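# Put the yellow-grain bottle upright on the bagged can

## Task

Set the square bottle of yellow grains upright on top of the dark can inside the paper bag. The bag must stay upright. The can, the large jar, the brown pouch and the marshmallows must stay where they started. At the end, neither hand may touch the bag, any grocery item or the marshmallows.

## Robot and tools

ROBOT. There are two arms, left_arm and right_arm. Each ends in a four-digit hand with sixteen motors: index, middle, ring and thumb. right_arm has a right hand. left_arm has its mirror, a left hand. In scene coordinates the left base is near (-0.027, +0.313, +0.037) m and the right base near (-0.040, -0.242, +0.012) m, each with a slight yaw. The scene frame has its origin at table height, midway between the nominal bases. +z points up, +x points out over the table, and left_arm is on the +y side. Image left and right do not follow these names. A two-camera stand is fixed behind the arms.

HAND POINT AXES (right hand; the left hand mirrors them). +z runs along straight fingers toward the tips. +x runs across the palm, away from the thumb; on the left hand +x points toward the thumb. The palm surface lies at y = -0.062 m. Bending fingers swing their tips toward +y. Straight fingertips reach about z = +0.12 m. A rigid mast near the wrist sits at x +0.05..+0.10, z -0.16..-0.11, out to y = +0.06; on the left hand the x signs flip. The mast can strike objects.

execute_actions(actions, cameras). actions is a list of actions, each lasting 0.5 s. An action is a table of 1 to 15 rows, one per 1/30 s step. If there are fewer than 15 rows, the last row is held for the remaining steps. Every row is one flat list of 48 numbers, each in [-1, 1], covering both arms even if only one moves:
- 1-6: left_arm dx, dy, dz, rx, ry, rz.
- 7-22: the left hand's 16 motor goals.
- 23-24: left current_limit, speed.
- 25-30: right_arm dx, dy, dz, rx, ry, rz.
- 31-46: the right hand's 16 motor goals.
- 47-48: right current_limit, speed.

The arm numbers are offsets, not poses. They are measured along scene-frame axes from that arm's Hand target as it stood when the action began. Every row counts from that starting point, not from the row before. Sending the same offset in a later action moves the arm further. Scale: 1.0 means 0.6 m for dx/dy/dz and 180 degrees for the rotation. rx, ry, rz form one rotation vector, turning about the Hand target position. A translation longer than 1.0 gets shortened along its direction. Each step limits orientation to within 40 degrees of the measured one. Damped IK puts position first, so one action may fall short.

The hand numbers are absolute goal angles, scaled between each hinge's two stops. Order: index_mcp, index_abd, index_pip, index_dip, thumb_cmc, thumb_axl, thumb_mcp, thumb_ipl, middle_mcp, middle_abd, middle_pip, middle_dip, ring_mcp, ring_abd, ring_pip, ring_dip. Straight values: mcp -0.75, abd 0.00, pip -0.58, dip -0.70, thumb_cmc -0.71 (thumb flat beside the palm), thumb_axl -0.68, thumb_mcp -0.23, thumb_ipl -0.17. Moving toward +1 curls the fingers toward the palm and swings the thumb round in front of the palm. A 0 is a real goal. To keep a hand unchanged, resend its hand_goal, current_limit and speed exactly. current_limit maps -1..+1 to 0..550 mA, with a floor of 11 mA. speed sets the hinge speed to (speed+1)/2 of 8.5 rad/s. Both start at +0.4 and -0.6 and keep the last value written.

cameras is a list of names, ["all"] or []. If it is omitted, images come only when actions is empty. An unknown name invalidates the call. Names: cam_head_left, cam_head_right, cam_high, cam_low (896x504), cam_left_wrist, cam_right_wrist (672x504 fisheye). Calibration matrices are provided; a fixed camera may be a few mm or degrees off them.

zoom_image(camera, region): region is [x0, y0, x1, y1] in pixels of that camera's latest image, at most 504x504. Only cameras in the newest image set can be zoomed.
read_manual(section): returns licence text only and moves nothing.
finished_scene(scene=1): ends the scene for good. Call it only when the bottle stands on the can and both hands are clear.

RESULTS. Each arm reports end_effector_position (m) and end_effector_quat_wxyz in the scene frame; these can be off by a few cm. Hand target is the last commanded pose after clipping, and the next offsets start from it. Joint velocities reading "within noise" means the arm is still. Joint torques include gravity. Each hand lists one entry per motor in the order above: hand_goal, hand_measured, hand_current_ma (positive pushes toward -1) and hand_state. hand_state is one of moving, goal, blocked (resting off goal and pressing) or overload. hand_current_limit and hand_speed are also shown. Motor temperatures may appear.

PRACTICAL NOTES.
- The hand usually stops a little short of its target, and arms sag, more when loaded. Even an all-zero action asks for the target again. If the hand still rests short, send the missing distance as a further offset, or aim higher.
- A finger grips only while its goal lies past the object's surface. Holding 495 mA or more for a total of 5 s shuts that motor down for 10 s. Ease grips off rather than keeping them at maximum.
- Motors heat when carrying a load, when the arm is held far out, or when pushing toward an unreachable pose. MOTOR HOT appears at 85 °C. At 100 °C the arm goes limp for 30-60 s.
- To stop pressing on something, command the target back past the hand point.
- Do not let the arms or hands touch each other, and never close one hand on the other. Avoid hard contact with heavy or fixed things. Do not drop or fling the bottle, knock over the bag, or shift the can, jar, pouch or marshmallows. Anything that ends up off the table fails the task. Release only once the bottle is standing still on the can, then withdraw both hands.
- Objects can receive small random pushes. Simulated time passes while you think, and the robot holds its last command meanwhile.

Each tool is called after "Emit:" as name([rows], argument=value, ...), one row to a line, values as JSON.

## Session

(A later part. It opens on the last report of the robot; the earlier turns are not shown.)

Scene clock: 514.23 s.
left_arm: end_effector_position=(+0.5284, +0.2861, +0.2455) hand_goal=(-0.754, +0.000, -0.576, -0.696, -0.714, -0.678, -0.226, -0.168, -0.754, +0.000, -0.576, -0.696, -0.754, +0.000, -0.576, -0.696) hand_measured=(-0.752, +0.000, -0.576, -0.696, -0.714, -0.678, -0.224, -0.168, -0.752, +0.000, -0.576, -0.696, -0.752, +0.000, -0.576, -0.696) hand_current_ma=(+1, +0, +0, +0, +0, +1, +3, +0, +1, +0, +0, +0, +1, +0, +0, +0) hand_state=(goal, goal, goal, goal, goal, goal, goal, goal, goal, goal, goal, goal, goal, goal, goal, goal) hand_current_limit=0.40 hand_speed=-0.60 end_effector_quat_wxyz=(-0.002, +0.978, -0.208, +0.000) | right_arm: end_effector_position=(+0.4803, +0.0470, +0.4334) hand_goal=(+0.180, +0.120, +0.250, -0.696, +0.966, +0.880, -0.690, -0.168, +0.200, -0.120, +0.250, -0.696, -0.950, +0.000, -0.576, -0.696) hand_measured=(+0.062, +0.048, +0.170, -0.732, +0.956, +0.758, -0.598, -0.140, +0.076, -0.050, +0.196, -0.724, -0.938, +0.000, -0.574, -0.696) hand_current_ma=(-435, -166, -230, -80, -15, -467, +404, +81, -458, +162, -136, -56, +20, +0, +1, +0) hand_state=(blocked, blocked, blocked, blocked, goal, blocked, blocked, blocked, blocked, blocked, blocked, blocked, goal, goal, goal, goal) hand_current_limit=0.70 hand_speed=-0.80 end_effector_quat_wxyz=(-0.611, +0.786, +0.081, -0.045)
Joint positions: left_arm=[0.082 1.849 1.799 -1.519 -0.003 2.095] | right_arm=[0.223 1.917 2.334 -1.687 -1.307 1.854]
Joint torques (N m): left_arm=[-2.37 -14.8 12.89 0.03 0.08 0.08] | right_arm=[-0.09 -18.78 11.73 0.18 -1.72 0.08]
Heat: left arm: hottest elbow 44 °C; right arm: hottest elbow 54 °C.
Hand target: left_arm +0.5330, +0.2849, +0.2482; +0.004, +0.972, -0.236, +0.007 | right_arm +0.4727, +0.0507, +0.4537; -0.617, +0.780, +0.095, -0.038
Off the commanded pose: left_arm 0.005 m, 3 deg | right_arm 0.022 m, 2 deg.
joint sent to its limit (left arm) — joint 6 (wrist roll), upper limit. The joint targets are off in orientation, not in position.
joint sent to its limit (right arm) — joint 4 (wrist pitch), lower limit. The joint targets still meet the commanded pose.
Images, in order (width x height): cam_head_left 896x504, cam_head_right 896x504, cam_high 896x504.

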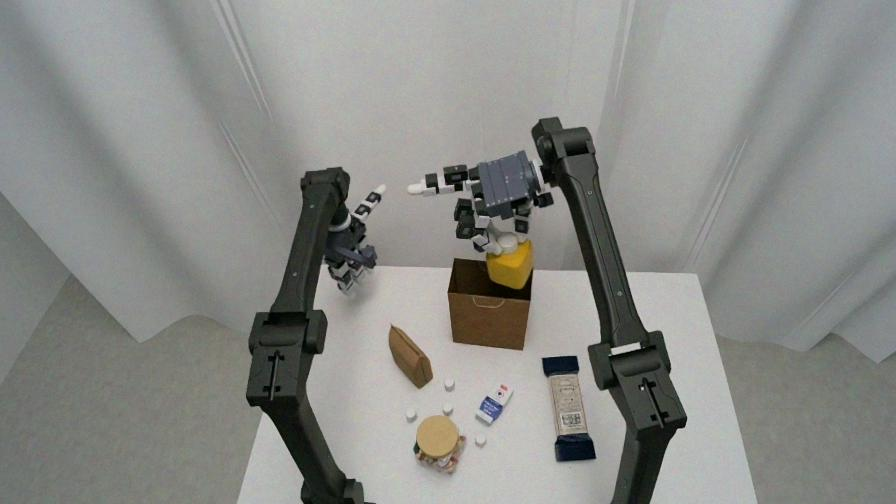

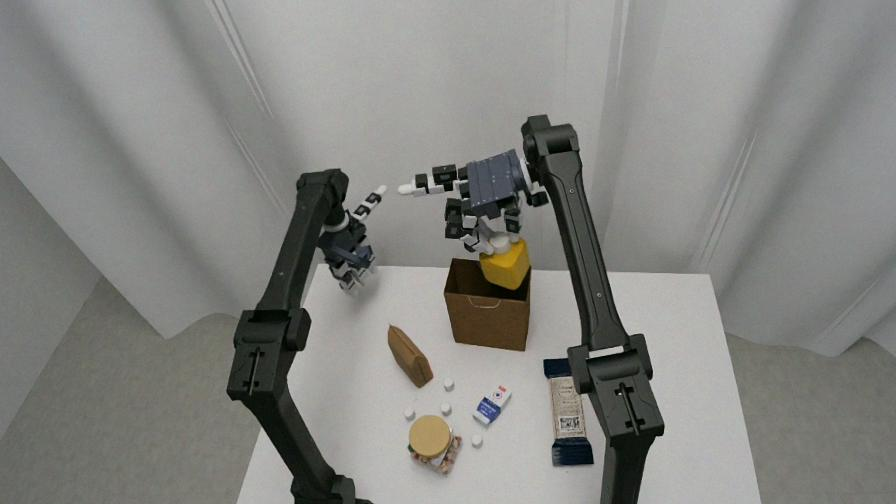

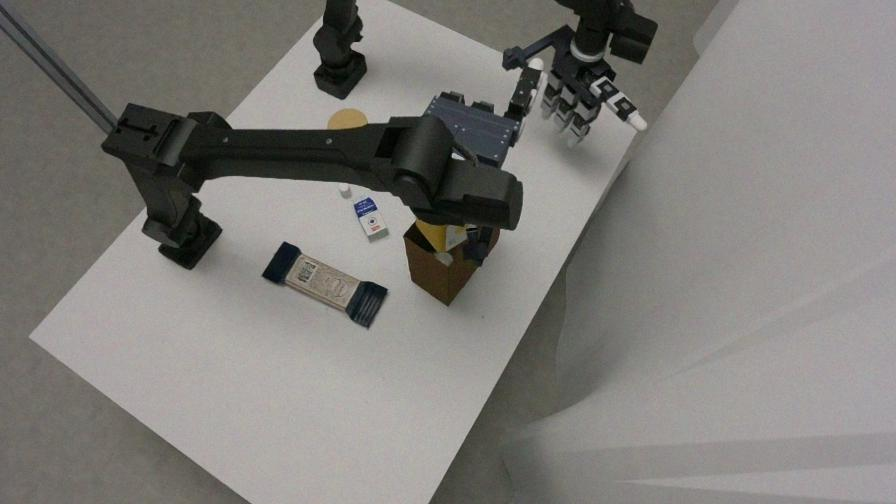

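Emit:
execute_actions([
  [[0,0,0,0,0,0,-0.754,0,-0.576,-0.696,-0.714,-0.678,-0.226,-0.168,-0.754,0,-0.576,-0.696,-0.754,0,-0.576,-0.696,0.4,-0.6,-0.004,0,-0.035,0,0,0,0.18,0.12,0.25,-0.696,0.967,0.88,-0.69,-0.168,0.20,-0.12,0.25,-0.696,-0.95,0,-0.576,-0.696,0.7,-0.8]],
], cameras=["cam_head_left","cam_high"])

Emit:
zoom_image(camera="cam_head_left", region=[430, 210, 560, 350])

Emit:
zoom_image(camera="cam_high", region=[390, 200, 520, 310])

Scene clock: 517.90 s.
left_arm: end_effector_position=(+0.5284, +0.2861, +0.2455) hand_goal=(-0.754, +0.000, -0.576, -0.696, -0.714, -0.678, -0.226, -0.168, -0.754, +0.000, -0.576, -0.696, -0.754, +0.000, -0.576, -0.696) hand_measured=(-0.752, +0.000, -0.576, -0.696, -0.714, -0.678, -0.224, -0.168, -0.752, +0.000, -0.576, -0.696, -0.752, +0.000, -0.576, -0.696) hand_current_ma=(+1, +0, +0, +0, +0, +1, +3, +0, +1, +0, +0, +0, +1, +0, +0, +0) hand_state=(goal, goal, goal, goal, goal, goal, goal, goal, goal, goal, goal, goal, goal, goal, goal, goal) hand_current_limit=0.40 hand_speed=-0.60 end_effector_quat_wxyz=(-0.002, +0.978, -0.208, +0.000) | right_arm: end_effector_position=(+0.4840, +0.0479, +0.3897) hand_goal=(+0.180, +0.120, +0.250, -0.696, +0.966, +0.880, -0.690, -0.168, +0.200, -0.120, +0.250, -0.696, -0.950, +0.000, -0.576, -0.696) hand_measured=(+0.062, +0.048, +0.170, -0.732, +0.956, +0.758, -0.598, -0.140, +0.076, -0.050, +0.196, -0.724, -0.938, +0.000, -0.574, -0.696) hand_current_ma=(-435, -166, -230, -80, -15, -467, +404, +81, -458, +162, -136, -56, +20, +0, +1, +0) hand_state=(blocked, blocked, blocked, blocked, goal, blocked, blocked, blocked, blocked, blocked, blocked, blocked, goal, goal, goal, goal) hand_current_limit=0.70 hand_speed=-0.80 end_effector_quat_wxyz=(-0.606, +0.790, +0.070, -0.064)
Joint positions: left_arm=[0.082 1.849 1.799 -1.519 -0.003 2.095] | right_arm=[0.224 1.916 2.215 -1.639 -1.303 1.826]
Joint torques (N m): left_arm=[-2.32 -14.8 12.88 0.03 0.07 0.07] | right_arm=[-0.85 -21.95 12.21 0.77 -1.88 0.17]
Heat: left arm: hottest elbow 44 °C; right arm: hottest elbow 54 °C.
Hand target: left_arm +0.5330, +0.2849, +0.2482; +0.004, +0.972, -0.236, +0.007 | right_arm +0.4703, +0.0507, +0.4326; -0.617, +0.780, +0.095, -0.038
Off the commanded pose: left_arm 0.005 m, 3 deg | right_arm 0.045 m, 4 deg.
joint sent to its limit (left arm) — joint 6 (wrist roll), upper limit. The joint targets are off in orientation, not in position.
Images, in order (width x height): cam_head_left 896x504, cam_high 896x504.

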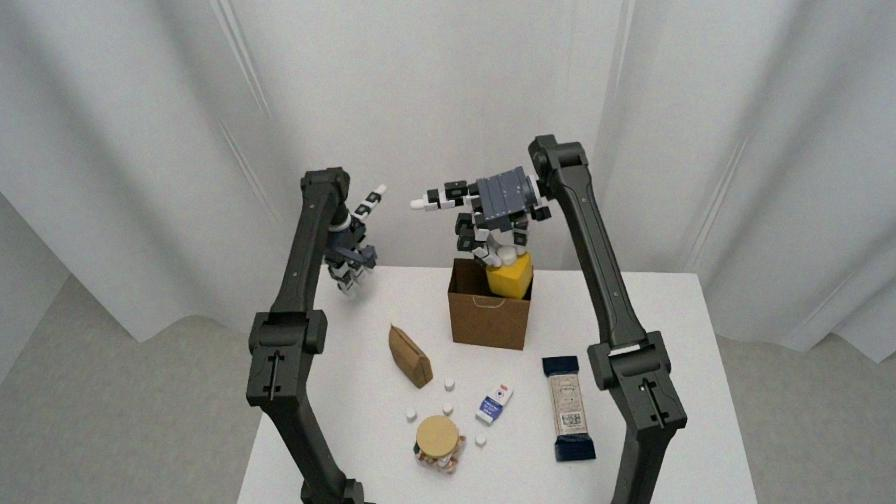

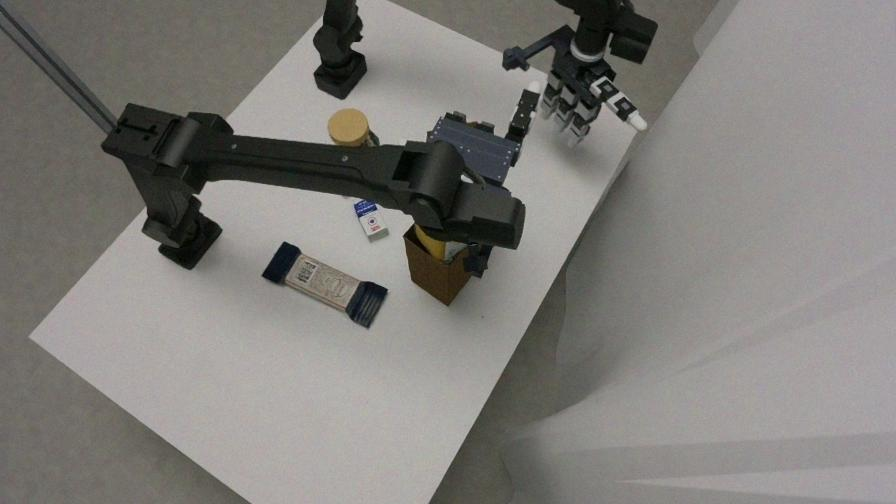

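Scaled by 3.600 from the camera's 896x504 image, which has a finer 1280x720 frame.

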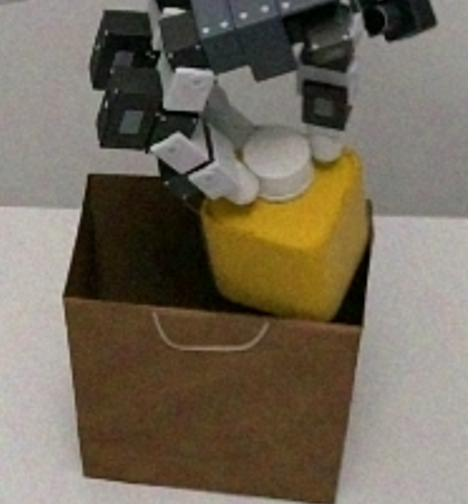

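Scaled by 3.877 from the camera's 896x504 image, which has a finer 1280x720 frame.

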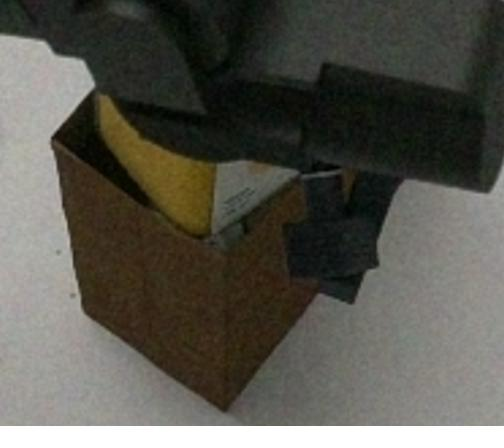

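Emit:
execute_actions([
  [[0,0,0,0,0,0,-0.754,0,-0.576,-0.696,-0.714,-0.678,-0.226,-0.168,-0.754,0,-0.576,-0.696,-0.754,0,-0.576,-0.696,0.4,-0.6,-0.006,0,-0.04,0,0,0.01,0.18,0.12,0.25,-0.696,0.967,0.88,-0.69,-0.168,0.20,-0.12,0.25,-0.696,-0.95,0,-0.576,-0.696,0.7,-0.8]],
], cameras=["cam_head_left","cam_high"])

Emit:
zoom_image(camera="cam_head_left", region=[430, 210, 560, 350])

Scene clock: 522.10 s.
left_arm: end_effector_position=(+0.5284, +0.2861, +0.2455) hand_goal=(-0.754, +0.000, -0.576, -0.696, -0.714, -0.678, -0.226, -0.168, -0.754, +0.000, -0.576, -0.696, -0.754, +0.000, -0.576, -0.696) hand_measured=(-0.752, +0.000, -0.576, -0.696, -0.714, -0.678, -0.224, -0.168, -0.752, +0.000, -0.576, -0.696, -0.752, +0.000, -0.576, -0.696) hand_current_ma=(+1, +0, +0, +0, +0, +1, +3, +0, +1, +0, +0, +0, +1, +0, +0, +0) hand_state=(goal, goal, goal, goal, goal, goal, goal, goal, goal, goal, goal, goal, goal, goal, goal, goal) hand_current_limit=0.40 hand_speed=-0.60 end_effector_quat_wxyz=(-0.002, +0.978, -0.208, +0.000) | right_arm: end_effector_position=(+0.4805, +0.0478, +0.3659) hand_goal=(+0.180, +0.120, +0.250, -0.696, +0.966, +0.880, -0.690, -0.168, +0.200, -0.120, +0.250, -0.696, -0.950, +0.000, -0.576, -0.696) hand_measured=(+0.062, +0.048, +0.170, -0.732, +0.956, +0.758, -0.598, -0.140, +0.076, -0.050, +0.196, -0.724, -0.938, +0.000, -0.574, -0.696) hand_current_ma=(-435, -166, -230, -80, -15, -467, +404, +81, -458, +162, -136, -56, +20, +0, +1, +0) hand_state=(blocked, blocked, blocked, blocked, goal, blocked, blocked, blocked, blocked, blocked, blocked, blocked, goal, goal, goal, goal) hand_current_limit=0.70 hand_speed=-0.80 end_effector_quat_wxyz=(-0.606, +0.788, +0.086, -0.069)
Joint positions: left_arm=[0.082 1.849 1.799 -1.519 -0.003 2.095] | right_arm=[0.226 1.915 2.151 -1.665 -1.31 1.722]
Joint torques (N m): left_arm=[-2.37 -14.74 12.89 0.03 0.08 0.08] | right_arm=[-0.56 -22.48 12.6 0.01 -1.94 0.11]
Heat: left arm: hottest elbow 44 °C; right arm: hottest elbow 53 °C.
Hand target: left_arm +0.5330, +0.2849, +0.2482; +0.004, +0.972, -0.236, +0.007 | right_arm +0.4667, +0.0508, +0.4085; -0.616, +0.779, +0.107, -0.048
Off the commanded pose: left_arm 0.005 m, 3 deg | right_arm 0.045 m, 4 deg.
joint sent to its limit (left arm) — joint 6 (wrist roll), upper limit. The joint targets are off in orientation, not in position.
Images, in order (width x height): cam_head_left 896x504, cam_high 896x504.

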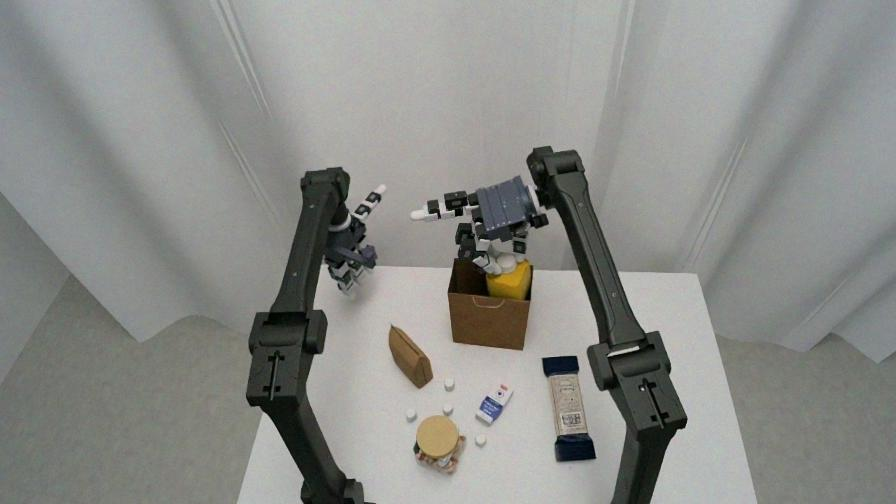

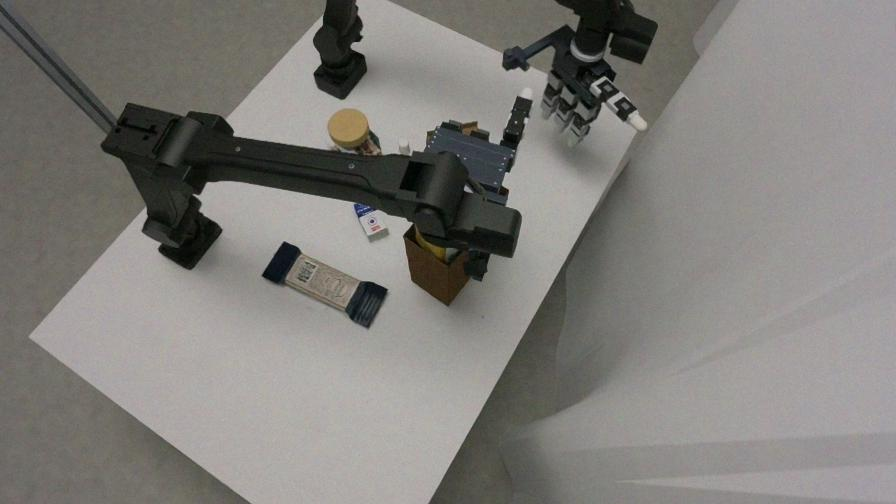

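Scaled by 3.600 from the camera's 896x504 image, which has a finer 1280x720 frame.

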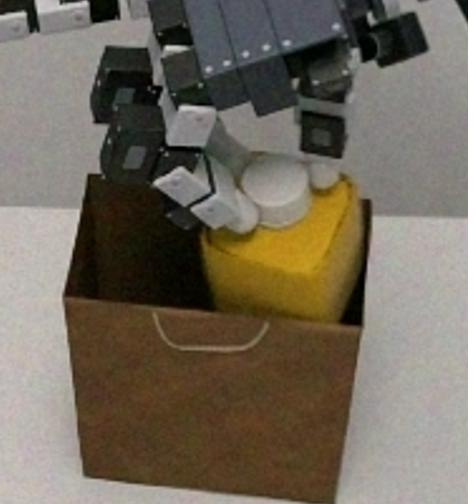

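Emit:
execute_actions([
  [[0,0,0,0,0,0,-0.754,0,-0.576,-0.696,-0.714,-0.678,-0.226,-0.168,-0.754,0,-0.576,-0.696,-0.754,0,-0.576,-0.696,0.4,-0.6,-0.005,-0.006,-0.04,0,0,0.008,0.18,0.12,0.25,-0.696,0.967,0.88,-0.69,-0.168,0.20,-0.12,0.25,-0.696,-0.95,0,-0.576,-0.696,0.7,-0.8]],
], cameras=["cam_head_left","cam_high"])

Emit:
zoom_image(camera="cam_head_left", region=[430, 210, 560, 350])

Scene clock: 528.53 s.
left_arm: end_effector_position=(+0.5284, +0.2861, +0.2455) hand_goal=(-0.754, +0.000, -0.576, -0.696, -0.714, -0.678, -0.226, -0.168, -0.754, +0.000, -0.576, -0.696, -0.754, +0.000, -0.576, -0.696) hand_measured=(-0.752, +0.000, -0.576, -0.696, -0.714, -0.678, -0.224, -0.168, -0.752, +0.000, -0.576, -0.696, -0.752, +0.000, -0.576, -0.696) hand_current_ma=(+1, +0, +0, +0, +0, +1, +3, +0, +1, +0, +0, +0, +1, +0, +0, +0) hand_state=(goal, goal, goal, goal, goal, goal, goal, goal, goal, goal, goal, goal, goal, goal, goal, goal) hand_current_limit=0.40 hand_speed=-0.60 end_effector_quat_wxyz=(-0.002, +0.978, -0.208, +0.000) | right_arm: end_effector_position=(+0.4762, +0.0467, +0.3407) hand_goal=(+0.180, +0.120, +0.250, -0.696, +0.966, +0.880, -0.690, -0.168, +0.200, -0.120, +0.250, -0.696, -0.950, +0.000, -0.576, -0.696) hand_measured=(+0.062, +0.048, +0.170, -0.732, +0.956, +0.758, -0.598, -0.140, +0.076, -0.050, +0.196, -0.724, -0.938, +0.000, -0.574, -0.696) hand_current_ma=(-435, -166, -230, -80, -15, -468, +404, +81, -458, +162, -136, -56, +20, +0, +1, +0) hand_state=(blocked, blocked, blocked, blocked, goal, blocked, blocked, blocked, blocked, blocked, blocked, blocked, goal, goal, goal, goal) hand_current_limit=0.70 hand_speed=-0.80 end_effector_quat_wxyz=(-0.607, +0.786, +0.095, -0.075)
Joint positions: left_arm=[0.082 1.849 1.799 -1.519 -0.003 2.095] | right_arm=[0.226 1.914 2.082 -1.68 -1.315 1.635]
Joint torques (N m): left_arm=[-2.43 -14.68 12.9 0.02 0.07 0.08] | right_arm=[-1.61 -23.3 12.01 -0.28 -1.88 0.11]
Heat: left arm: hottest elbow 44 °C; right arm: hottest elbow 52 °C.
Hand target: left_arm +0.5330, +0.2849, +0.2482; +0.004, +0.972, -0.236, +0.007 | right_arm +0.4636, +0.0472, +0.3847; -0.616, +0.777, +0.117, -0.056
Off the commanded pose: left_arm 0.005 m, 3 deg | right_arm 0.046 m, 4 deg.
joint sent to its limit (left arm) — joint 6 (wrist roll), upper limit. The joint targets are off in orientation, not in position.
joint sent to its limit (right arm) — joint 4 (wrist pitch), lower limit. The joint targets still meet the commanded pose.
Images, in order (width x height): cam_head_left 896x504, cam_high 896x504.

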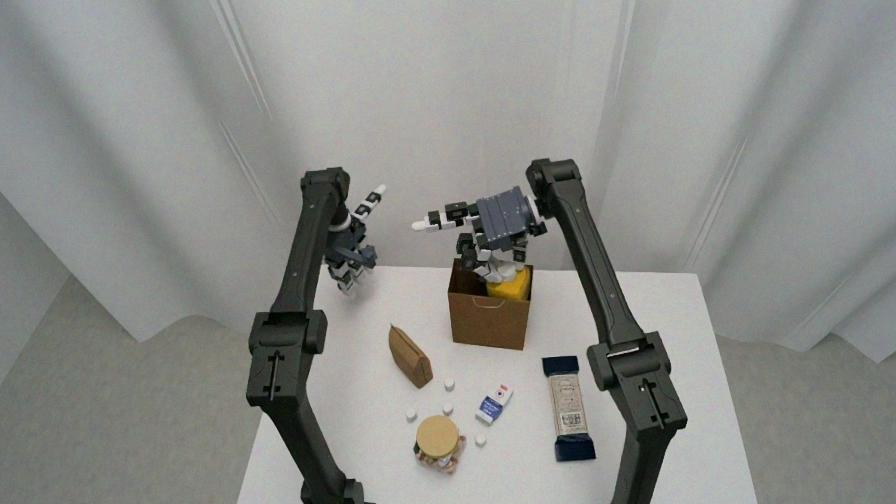

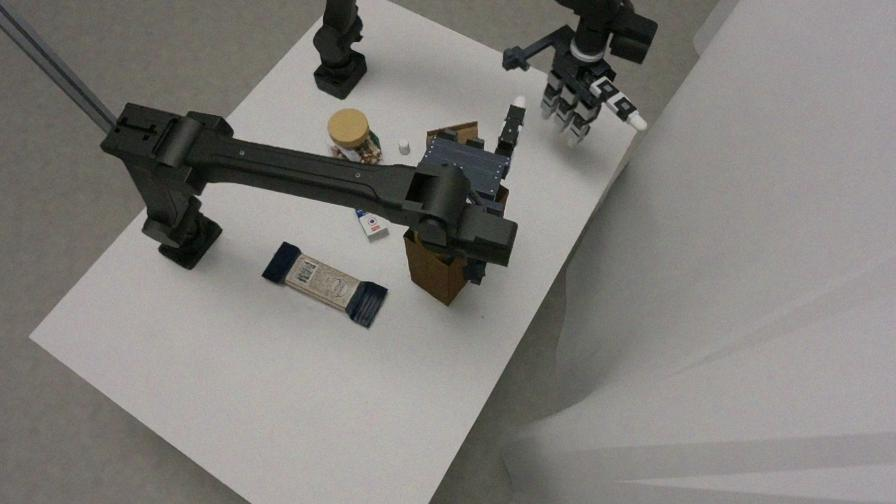

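Scaled by 3.600 from the camera's 896x504 image, which has a finer 1280x720 frame.

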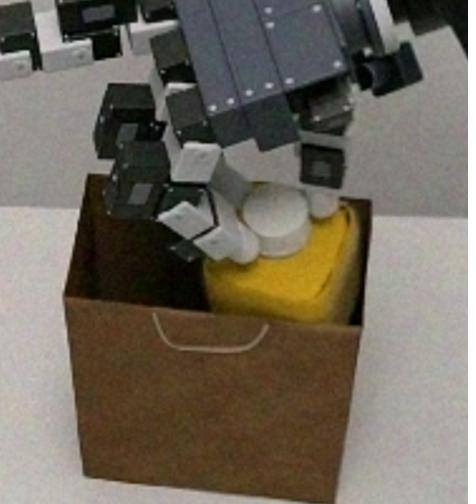

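Emit:
execute_actions([
  [[0,0,0,0,0,0,-0.754,0,-0.576,-0.696,-0.714,-0.678,-0.226,-0.168,-0.754,0,-0.576,-0.696,-0.754,0,-0.576,-0.696,0.4,-0.6,0.001,-0.007,-0.045,0,0,0,0.18,0.12,0.25,-0.696,0.967,0.88,-0.69,-0.168,0.20,-0.12,0.25,-0.696,-0.95,0,-0.576,-0.696,0.7,-0.8]],
], cameras=["cam_head_left","cam_high"])

Emit:
zoom_image(camera="cam_head_left", region=[430, 210, 560, 350])

Emit:
zoom_image(camera="cam_high", region=[390, 160, 520, 310])

Scene clock: 535.27 s.
left_arm: end_effector_position=(+0.5284, +0.2861, +0.2455) hand_goal=(-0.754, +0.000, -0.576, -0.696, -0.714, -0.678, -0.226, -0.168, -0.754, +0.000, -0.576, -0.696, -0.754, +0.000, -0.576, -0.696) hand_measured=(-0.752, +0.000, -0.576, -0.696, -0.714, -0.678, -0.224, -0.168, -0.752, +0.000, -0.576, -0.696, -0.752, +0.000, -0.576, -0.696) hand_current_ma=(+1, +0, +0, +0, +0, +1, +3, +0, +1, +0, +0, +0, +1, +0, +0, +0) hand_state=(goal, goal, goal, goal, goal, goal, goal, goal, goal, goal, goal, goal, goal, goal, goal, goal) hand_current_limit=0.40 hand_speed=-0.60 end_effector_quat_wxyz=(-0.002, +0.978, -0.208, +0.000) | right_arm: end_effector_position=(+0.4712, +0.0450, +0.3151) hand_goal=(+0.180, +0.120, +0.250, -0.696, +0.966, +0.880, -0.690, -0.168, +0.200, -0.120, +0.250, -0.696, -0.950, +0.000, -0.576, -0.696) hand_measured=(+0.062, +0.048, +0.170, -0.732, +0.956, +0.758, -0.598, -0.140, +0.076, -0.050, +0.196, -0.724, -0.938, +0.000, -0.574, -0.696) hand_current_ma=(-435, -166, -230, -80, -15, -467, +404, +81, -458, +162, -136, -56, +20, +0, +1, +0) hand_state=(blocked, blocked, blocked, blocked, goal, blocked, blocked, blocked, blocked, blocked, blocked, blocked, goal, goal, goal, goal) hand_current_limit=0.70 hand_speed=-0.80 end_effector_quat_wxyz=(-0.606, +0.785, +0.100, -0.082)
Joint positions: left_arm=[0.082 1.849 1.799 -1.519 -0.003 2.095] | right_arm=[0.226 1.912 2.012 -1.68 -1.316 1.569]
Joint torques (N m): left_arm=[-2.32 -14.8 12.88 0.06 0.07 0.08] | right_arm=[-1.32 -22.89 11.99 -0.32 -1.96 0.13]
Heat: left arm: hottest elbow 45 °C; right arm: hottest elbow 51 °C.
Hand target: left_arm +0.5330, +0.2849, +0.2482; +0.004, +0.972, -0.236, +0.007 | right_arm +0.4643, +0.0430, +0.3575; -0.615, +0.778, +0.117, -0.056
Off the commanded pose: left_arm 0.005 m, 3 deg | right_arm 0.043 m, 4 deg.
joint sent to its limit (left arm) — joint 6 (wrist roll), upper limit. The joint targets are off in orientation, not in position.
Images, in order (width x height): cam_head_left 896x504, cam_high 896x504.

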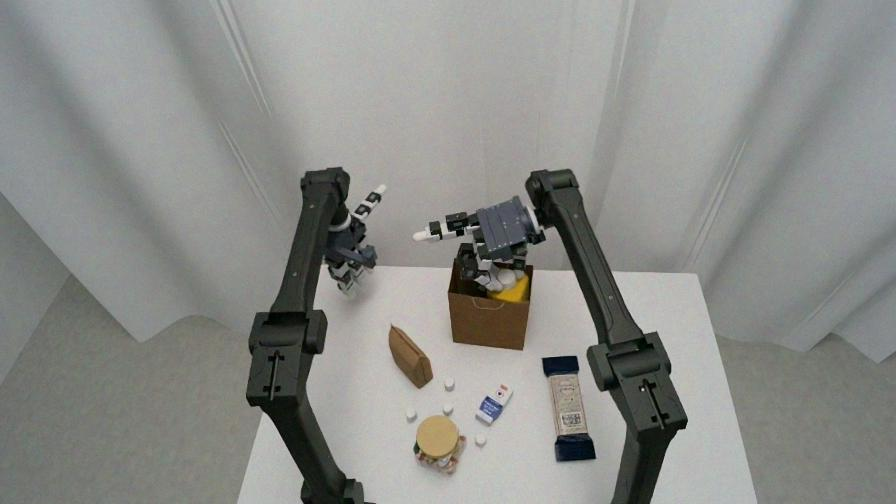

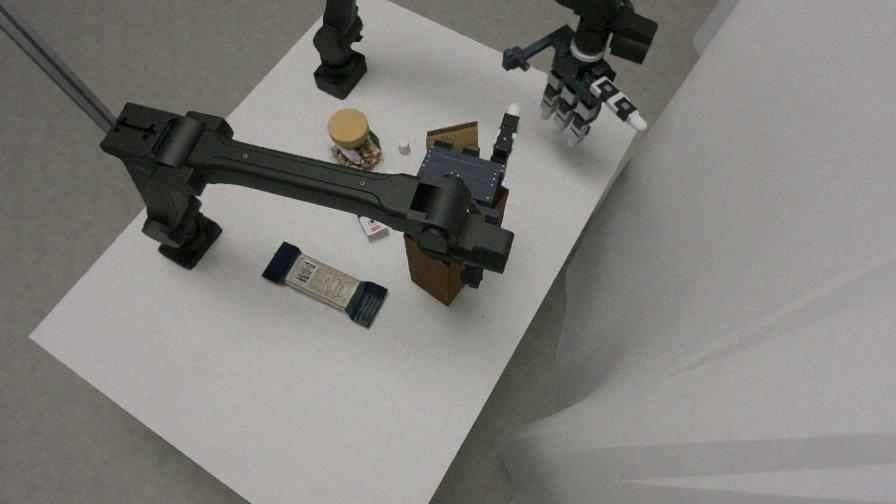

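Scaled by 3.600 from the camera's 896x504 image, which has a finer 1280x720 frame.

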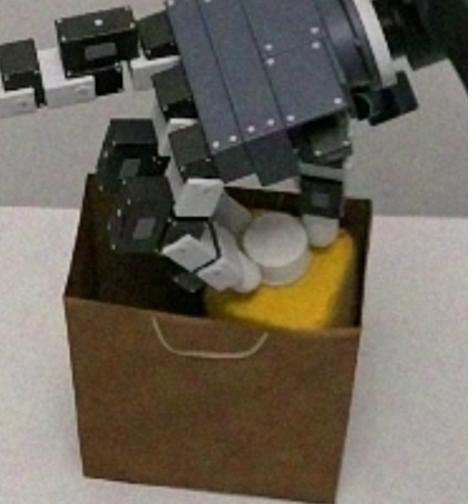

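Scaled by 3.360 from the camera's 896x504 image, which has a finer 1280x720 frame.

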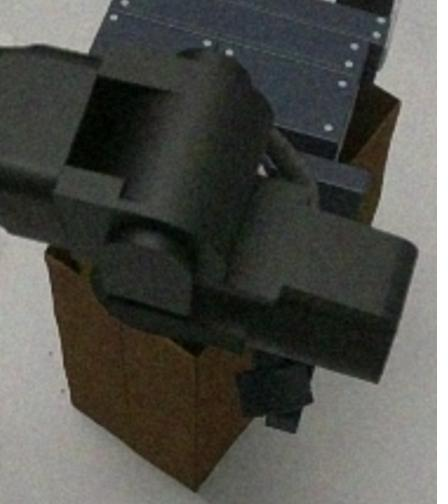

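Emit:
execute_actions([
  [[0,0,0,0,0,0,-0.754,0,-0.576,-0.696,-0.714,-0.678,-0.226,-0.168,-0.754,0,-0.576,-0.696,-0.754,0,-0.576,-0.696,0.4,-0.6,0.01,-0.003,-0.025,0,0,0,0.18,0.12,0.25,-0.696,0.967,0.88,-0.69,-0.168,0.20,-0.12,0.25,-0.696,-0.95,0,-0.576,-0.696,0.7,-0.8]],
], cameras=["cam_head_left","cam_right_wrist"])

Emit:
zoom_image(camera="cam_head_left", region=[430, 210, 560, 350])

Scene clock: 538.63 s.
left_arm: end_effector_position=(+0.5284, +0.2861, +0.2455) hand_goal=(-0.754, +0.000, -0.576, -0.696, -0.714, -0.678, -0.226, -0.168, -0.754, +0.000, -0.576, -0.696, -0.754, +0.000, -0.576, -0.696) hand_measured=(-0.752, +0.000, -0.576, -0.696, -0.714, -0.678, -0.224, -0.168, -0.752, +0.000, -0.576, -0.696, -0.752, +0.000, -0.576, -0.696) hand_current_ma=(+1, +0, +0, +0, +0, +1, +3, +0, +1, +0, +0, +0, +1, +0, +0, +0) hand_state=(goal, goal, goal, goal, goal, goal, goal, goal, goal, goal, goal, goal, goal, goal, goal, goal) hand_current_limit=0.40 hand_speed=-0.60 end_effector_quat_wxyz=(-0.002, +0.978, -0.208, +0.000) | right_arm: end_effector_position=(+0.4717, +0.0437, +0.3099) hand_goal=(+0.180, +0.120, +0.250, -0.696, +0.966, +0.880, -0.690, -0.168, +0.200, -0.120, +0.250, -0.696, -0.950, +0.000, -0.576, -0.696) hand_measured=(+0.062, +0.048, +0.170, -0.732, +0.956, +0.758, -0.598, -0.140, +0.076, -0.050, +0.196, -0.724, -0.938, +0.000, -0.574, -0.696) hand_current_ma=(-435, -166, -230, -80, -15, -467, +404, +81, -458, +162, -136, -56, +20, +0, +1, +0) hand_state=(blocked, blocked, blocked, blocked, goal, blocked, blocked, blocked, blocked, blocked, blocked, blocked, goal, goal, goal, goal) hand_current_limit=0.70 hand_speed=-0.80 end_effector_quat_wxyz=(-0.606, +0.784, +0.104, -0.080)
Joint positions: left_arm=[0.082 1.849 1.799 -1.519 -0.003 2.095] | right_arm=[0.224 1.912 1.999 -1.68 -1.316 1.546]
Joint torques (N m): left_arm=[-2.32 -14.8 12.88 0.02 0.08 0.07] | right_arm=[-1.67 -21.6 12.11 0.13 -1.94 0.13]
Heat: left arm: hottest elbow 45 °C; right arm: hottest elbow 51 °C.
Hand target: left_arm +0.5330, +0.2849, +0.2482; +0.004, +0.972, -0.236, +0.007 | right_arm +0.4703, +0.0411, +0.3425; -0.615, +0.778, +0.117, -0.056
Off the commanded pose: left_arm 0.005 m, 3 deg | right_arm 0.033 m, 3 deg.
joint sent to its limit (left arm) — joint 6 (wrist roll), upper limit. The joint targets are off in orientation, not in position.
camera_calibration:
cam_right_wrist: T_world_to_cam=[[-0.725377, -0.372388, -0.578926, 0.571556], [-0.222627, -0.668916, 0.709217, -0.136563], [-0.651357, 0.643335, 0.402312, 0.271838], [0, 0, 0, 1]] pos_world=[0.561255, -0.0533914, 0.318378]
Images, in order (width x height): cam_head_left 896x504, cam_right_wrist 672x504.

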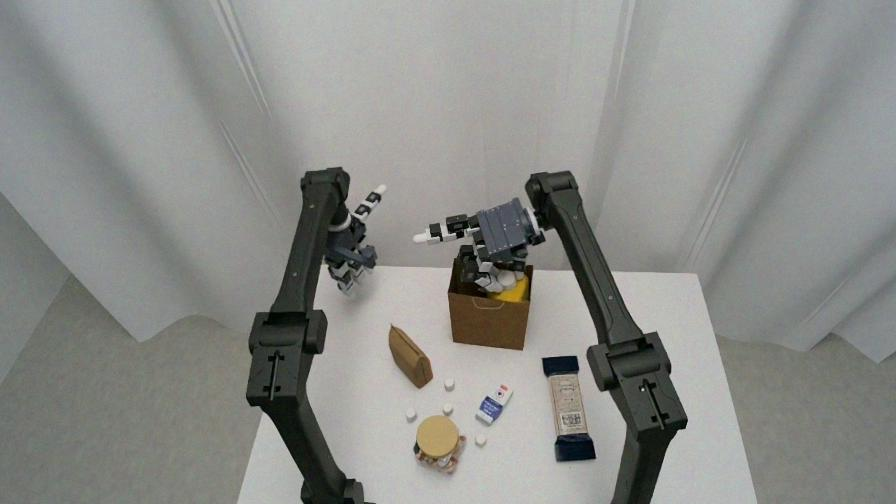

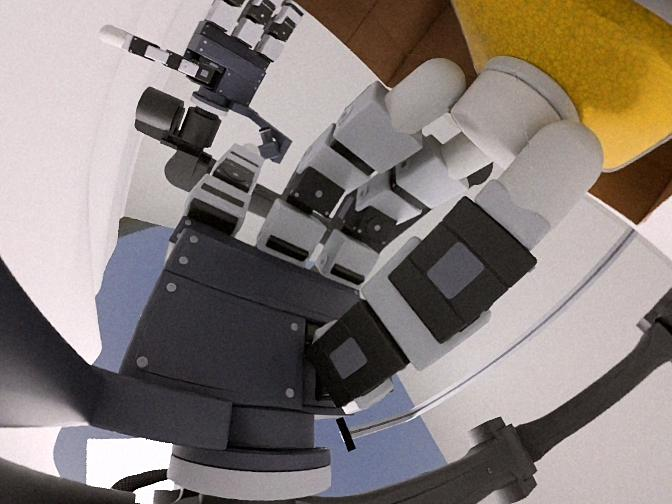

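Scaled by 3.600 from the camera's 896x504 image, which has a finer 1280x720 frame.

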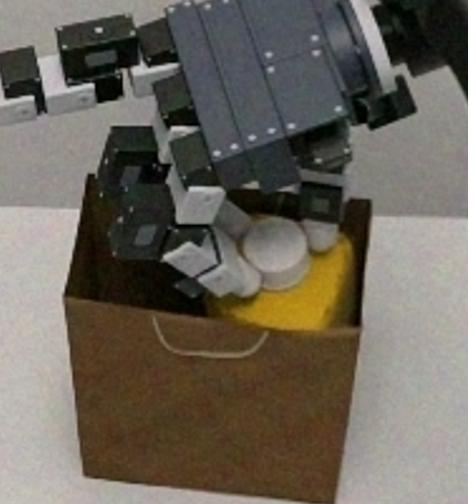

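Emit:
execute_actions([
  [[0,0,0,0,0,0,-0.754,0,-0.576,-0.696,-0.714,-0.678,-0.226,-0.168,-0.754,0,-0.576,-0.696,-0.754,0,-0.576,-0.696,0.4,-0.6,0.002,0,-0.03,0,0,0,0.18,0.12,0.25,-0.696,0.967,0.88,-0.69,-0.168,0.20,-0.12,0.25,-0.696,-0.95,0,-0.576,-0.696,0.7,-0.8]],
], cameras=["cam_head_left"])

Emit:
zoom_image(camera="cam_head_left", region=[430, 210, 560, 350])

Scene clock: 543.63 s.
left_arm: end_effector_position=(+0.5284, +0.2861, +0.2455) hand_goal=(-0.754, +0.000, -0.576, -0.696, -0.714, -0.678, -0.226, -0.168, -0.754, +0.000, -0.576, -0.696, -0.754, +0.000, -0.576, -0.696) hand_measured=(-0.752, +0.000, -0.576, -0.696, -0.714, -0.678, -0.224, -0.168, -0.752, +0.000, -0.576, -0.696, -0.752, +0.000, -0.576, -0.696) hand_current_ma=(+1, +0, +0, +0, +0, +1, +3, +0, +1, +0, +0, +0, +1, +0, +0, +0) hand_state=(goal, goal, goal, goal, goal, goal, goal, goal, goal, goal, goal, goal, goal, goal, goal, goal) hand_current_limit=0.40 hand_speed=-0.60 end_effector_quat_wxyz=(-0.002, +0.978, -0.208, +0.000) | right_arm: end_effector_position=(+0.4720, +0.0437, +0.2909) hand_goal=(+0.180, +0.120, +0.250, -0.696, +0.966, +0.880, -0.690, -0.168, +0.200, -0.120, +0.250, -0.696, -0.950, +0.000, -0.576, -0.696) hand_measured=(+0.062, +0.048, +0.170, -0.732, +0.956, +0.758, -0.598, -0.140, +0.076, -0.050, +0.196, -0.724, -0.938, +0.000, -0.574, -0.696) hand_current_ma=(-435, -166, -230, -80, -15, -467, +404, +81, -458, +162, -136, -56, +20, +0, +1, +0) hand_state=(blocked, blocked, blocked, blocked, goal, blocked, blocked, blocked, blocked, blocked, blocked, blocked, goal, goal, goal, goal) hand_current_limit=0.70 hand_speed=-0.80 end_effector_quat_wxyz=(-0.607, +0.784, +0.105, -0.080)
Joint positions: left_arm=[0.082 1.849 1.799 -1.519 -0.003 2.095] | right_arm=[0.224 1.912 1.948 -1.638 -1.317 1.537]
Joint torques (N m): left_arm=[-2.32 -14.8 12.89 0.02 0.08 0.08] | right_arm=[-2.02 -22.83 11.97 0.36 -1.84 0.13]
Heat: left arm: hottest elbow 45 °C; right arm: hottest elbow 50 °C.
Hand target: left_arm +0.5330, +0.2849, +0.2482; +0.004, +0.972, -0.236, +0.007 | right_arm +0.4715, +0.0412, +0.3245; -0.615, +0.777, +0.117, -0.056
Off the commanded pose: left_arm 0.005 m, 3 deg | right_arm 0.034 m, 3 deg.
joint sent to its limit (left arm) — joint 6 (wrist roll), upper limit. The joint targets are off in orientation, not in position.
Images, in order (width x height): cam_head_left 896x504.

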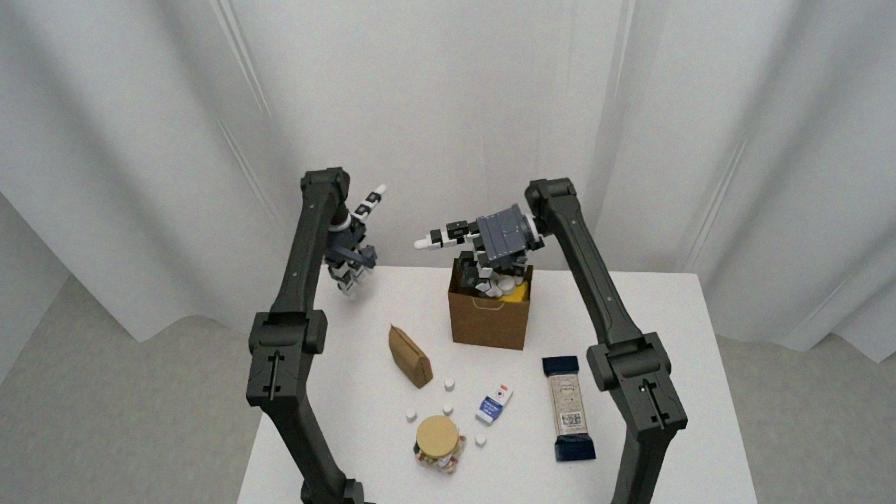

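Scaled by 3.600 from the camera's 896x504 image, which has a finer 1280x720 frame.

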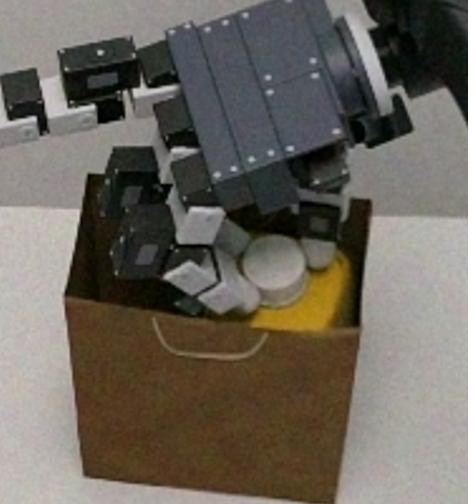

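Emit:
execute_actions([
  [[0,0,0,0,0,0,-0.754,0,-0.576,-0.696,-0.714,-0.678,-0.226,-0.168,-0.754,0,-0.576,-0.696,-0.754,0,-0.576,-0.696,0.4,-0.6,0.004,0,-0.02,0,0,0,0.18,0.12,0.25,-0.696,0.967,0.88,-0.69,-0.168,0.20,-0.12,0.25,-0.696,-0.95,0,-0.576,-0.696,0.7,-0.8]],
], cameras=["cam_head_left"])

Emit:
zoom_image(camera="cam_head_left", region=[430, 210, 560, 350])

Scene clock: 546.20 s.
left_arm: end_effector_position=(+0.5284, +0.2861, +0.2455) hand_goal=(-0.754, +0.000, -0.576, -0.696, -0.714, -0.678, -0.226, -0.168, -0.754, +0.000, -0.576, -0.696, -0.754, +0.000, -0.576, -0.696) hand_measured=(-0.752, +0.000, -0.576, -0.696, -0.714, -0.678, -0.224, -0.168, -0.752, +0.000, -0.576, -0.696, -0.752, +0.000, -0.576, -0.696) hand_current_ma=(+1, +0, +0, +0, +0, +1, +3, +0, +1, +0, +0, +0, +1, +0, +0, +0) hand_state=(goal, goal, goal, goal, goal, goal, goal, goal, goal, goal, goal, goal, goal, goal, goal, goal) hand_current_limit=0.40 hand_speed=-0.60 end_effector_quat_wxyz=(-0.002, +0.978, -0.208, +0.000) | right_arm: end_effector_position=(+0.4730, +0.0435, +0.2822) hand_goal=(+0.180, +0.120, +0.250, -0.696, +0.966, +0.880, -0.690, -0.168, +0.200, -0.120, +0.250, -0.696, -0.950, +0.000, -0.576, -0.696) hand_measured=(+0.062, +0.048, +0.170, -0.732, +0.956, +0.758, -0.598, -0.140, +0.076, -0.050, +0.196, -0.724, -0.938, +0.000, -0.574, -0.696) hand_current_ma=(-435, -166, -230, -80, -15, -467, +404, +81, -458, +162, -136, -56, +20, +0, +1, +0) hand_state=(blocked, blocked, blocked, blocked, goal, blocked, blocked, blocked, blocked, blocked, blocked, blocked, goal, goal, goal, goal) hand_current_limit=0.70 hand_speed=-0.80 end_effector_quat_wxyz=(-0.607, +0.784, +0.106, -0.078)
Joint positions: left_arm=[0.082 1.849 1.799 -1.519 -0.003 2.095] | right_arm=[0.223 1.912 1.926 -1.613 -1.317 1.535]
Joint torques (N m): left_arm=[-2.37 -14.74 12.88 0.03 0.07 0.07] | right_arm=[-2.61 -22.3 11.6 0.46 -1.86 0.16]
Heat: left arm: hottest elbow 45 °C; right arm: hottest elbow 50 °C.
Hand target: left_arm +0.5330, +0.2849, +0.2482; +0.004, +0.972, -0.236, +0.007 | right_arm +0.4739, +0.0412, +0.3125; -0.615, +0.777, +0.117, -0.056
Off the commanded pose: left_arm 0.005 m, 3 deg | right_arm 0.030 m, 3 deg.
joint sent to its limit (left arm) — joint 6 (wrist roll), upper limit. The joint targets are off in orientation, not in position.
Images, in order (width x height): cam_head_left 896x504.

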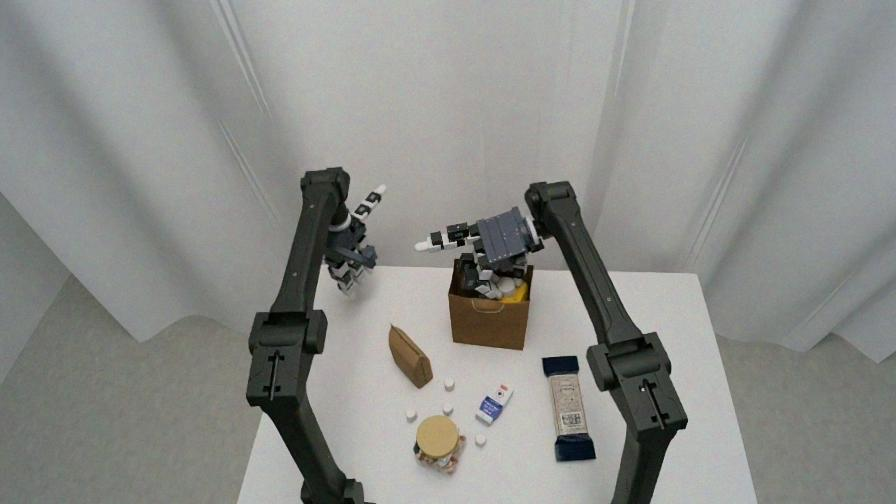

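Scaled by 3.600 from the camera's 896x504 image, which has a finer 1280x720 frame.

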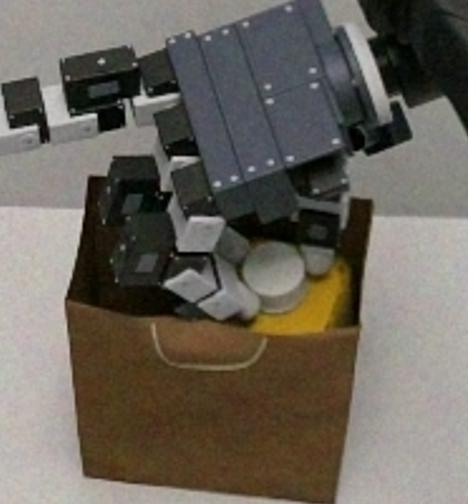

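Emit:
execute_actions([
  [[0,0,0,0,0,0,-0.754,0,-0.576,-0.696,-0.714,-0.678,-0.226,-0.168,-0.754,0,-0.576,-0.696,-0.754,0,-0.576,-0.696,0.4,-0.6,0.01,0,-0.018,0,0,0,0.18,0.12,0.25,-0.696,0.967,0.88,-0.69,-0.168,0.20,-0.12,0.25,-0.696,-0.95,0,-0.576,-0.696,0.7,-0.8]],
], cameras=["cam_head_left","cam_low"])

Emit:
zoom_image(camera="cam_head_left", region=[430, 210, 560, 350])

Scene clock: 550.13 s.
left_arm: end_effector_position=(+0.5284, +0.2861, +0.2455) hand_goal=(-0.754, +0.000, -0.576, -0.696, -0.714, -0.678, -0.226, -0.168, -0.754, +0.000, -0.576, -0.696, -0.754, +0.000, -0.576, -0.696) hand_measured=(-0.752, +0.000, -0.576, -0.696, -0.714, -0.678, -0.224, -0.168, -0.752, +0.000, -0.576, -0.696, -0.752, +0.000, -0.576, -0.696) hand_current_ma=(+1, +0, +0, +0, +0, +1, +3, +0, +1, +0, +0, +0, +1, +0, +0, +0) hand_state=(goal, goal, goal, goal, goal, goal, goal, goal, goal, goal, goal, goal, goal, goal, goal, goal) hand_current_limit=0.40 hand_speed=-0.60 end_effector_quat_wxyz=(-0.002, +0.978, -0.208, +0.000) | right_arm: end_effector_position=(+0.4761, +0.0425, +0.2819) hand_goal=(+0.180, +0.120, +0.250, -0.696, +0.966, +0.880, -0.690, -0.168, +0.200, -0.120, +0.250, -0.696, -0.950, +0.000, -0.576, -0.696) hand_measured=(+0.062, +0.048, +0.170, -0.732, +0.956, +0.758, -0.598, -0.140, +0.076, -0.050, +0.196, -0.724, -0.938, +0.000, -0.574, -0.696) hand_current_ma=(-435, -166, -230, -80, -15, -468, +404, +81, -458, +162, -136, -56, +20, +0, +1, +0) hand_state=(blocked, blocked, blocked, blocked, goal, blocked, blocked, blocked, blocked, blocked, blocked, blocked, goal, goal, goal, goal) hand_current_limit=0.70 hand_speed=-0.80 end_effector_quat_wxyz=(-0.608, +0.783, +0.109, -0.072)
Joint positions: left_arm=[0.082 1.849 1.799 -1.519 -0.003 2.095] | right_arm=[0.22 1.912 1.926 -1.603 -1.317 1.531]
Joint torques (N m): left_arm=[-2.37 -14.74 12.89 0.02 0.08 0.07] | right_arm=[-2.78 -20.42 11.71 0.09 -1.88 0.03]
Heat: left arm: hottest elbow 45 °C; right arm: hottest elbow 49 °C.
Hand target: left_arm +0.5330, +0.2849, +0.2482; +0.004, +0.972, -0.236, +0.007 | right_arm +0.4800, +0.0412, +0.3017; -0.616, +0.777, +0.117, -0.056
Off the commanded pose: left_arm 0.005 m, 3 deg | right_arm 0.020 m, 2 deg.
joint sent to its limit (left arm) — joint 6 (wrist roll), upper limit. The joint targets are off in orientation, not in position.
Images, in order (width x height): cam_head_left 896x504, cam_low 896x504.

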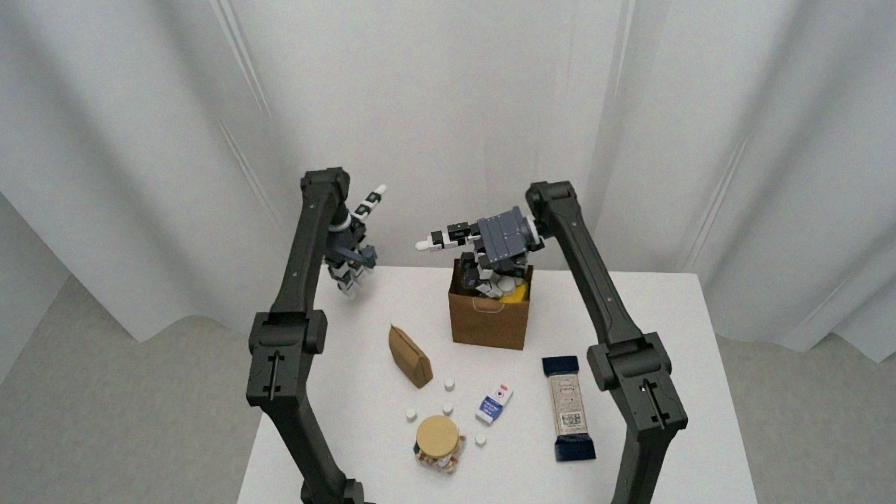

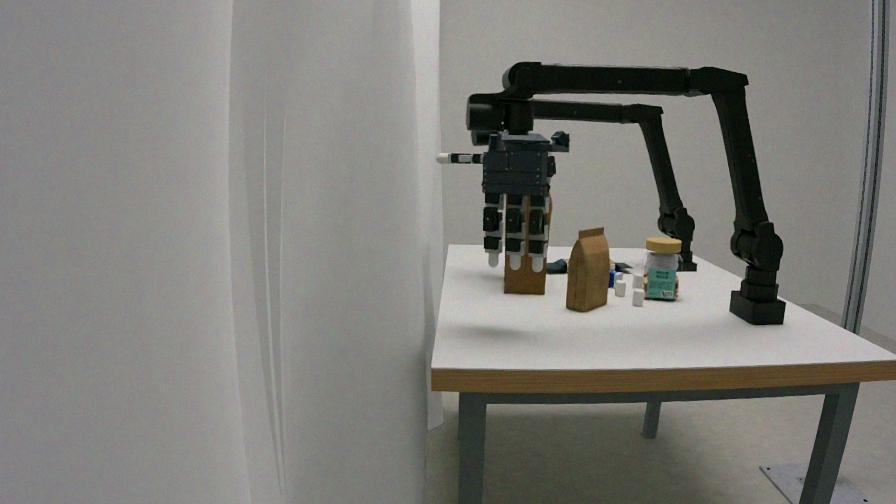

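Scaled by 3.600 from the camera's 896x504 image, which has a finer 1280x720 frame.

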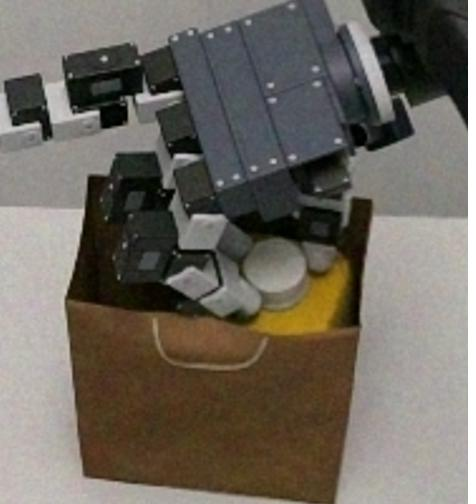

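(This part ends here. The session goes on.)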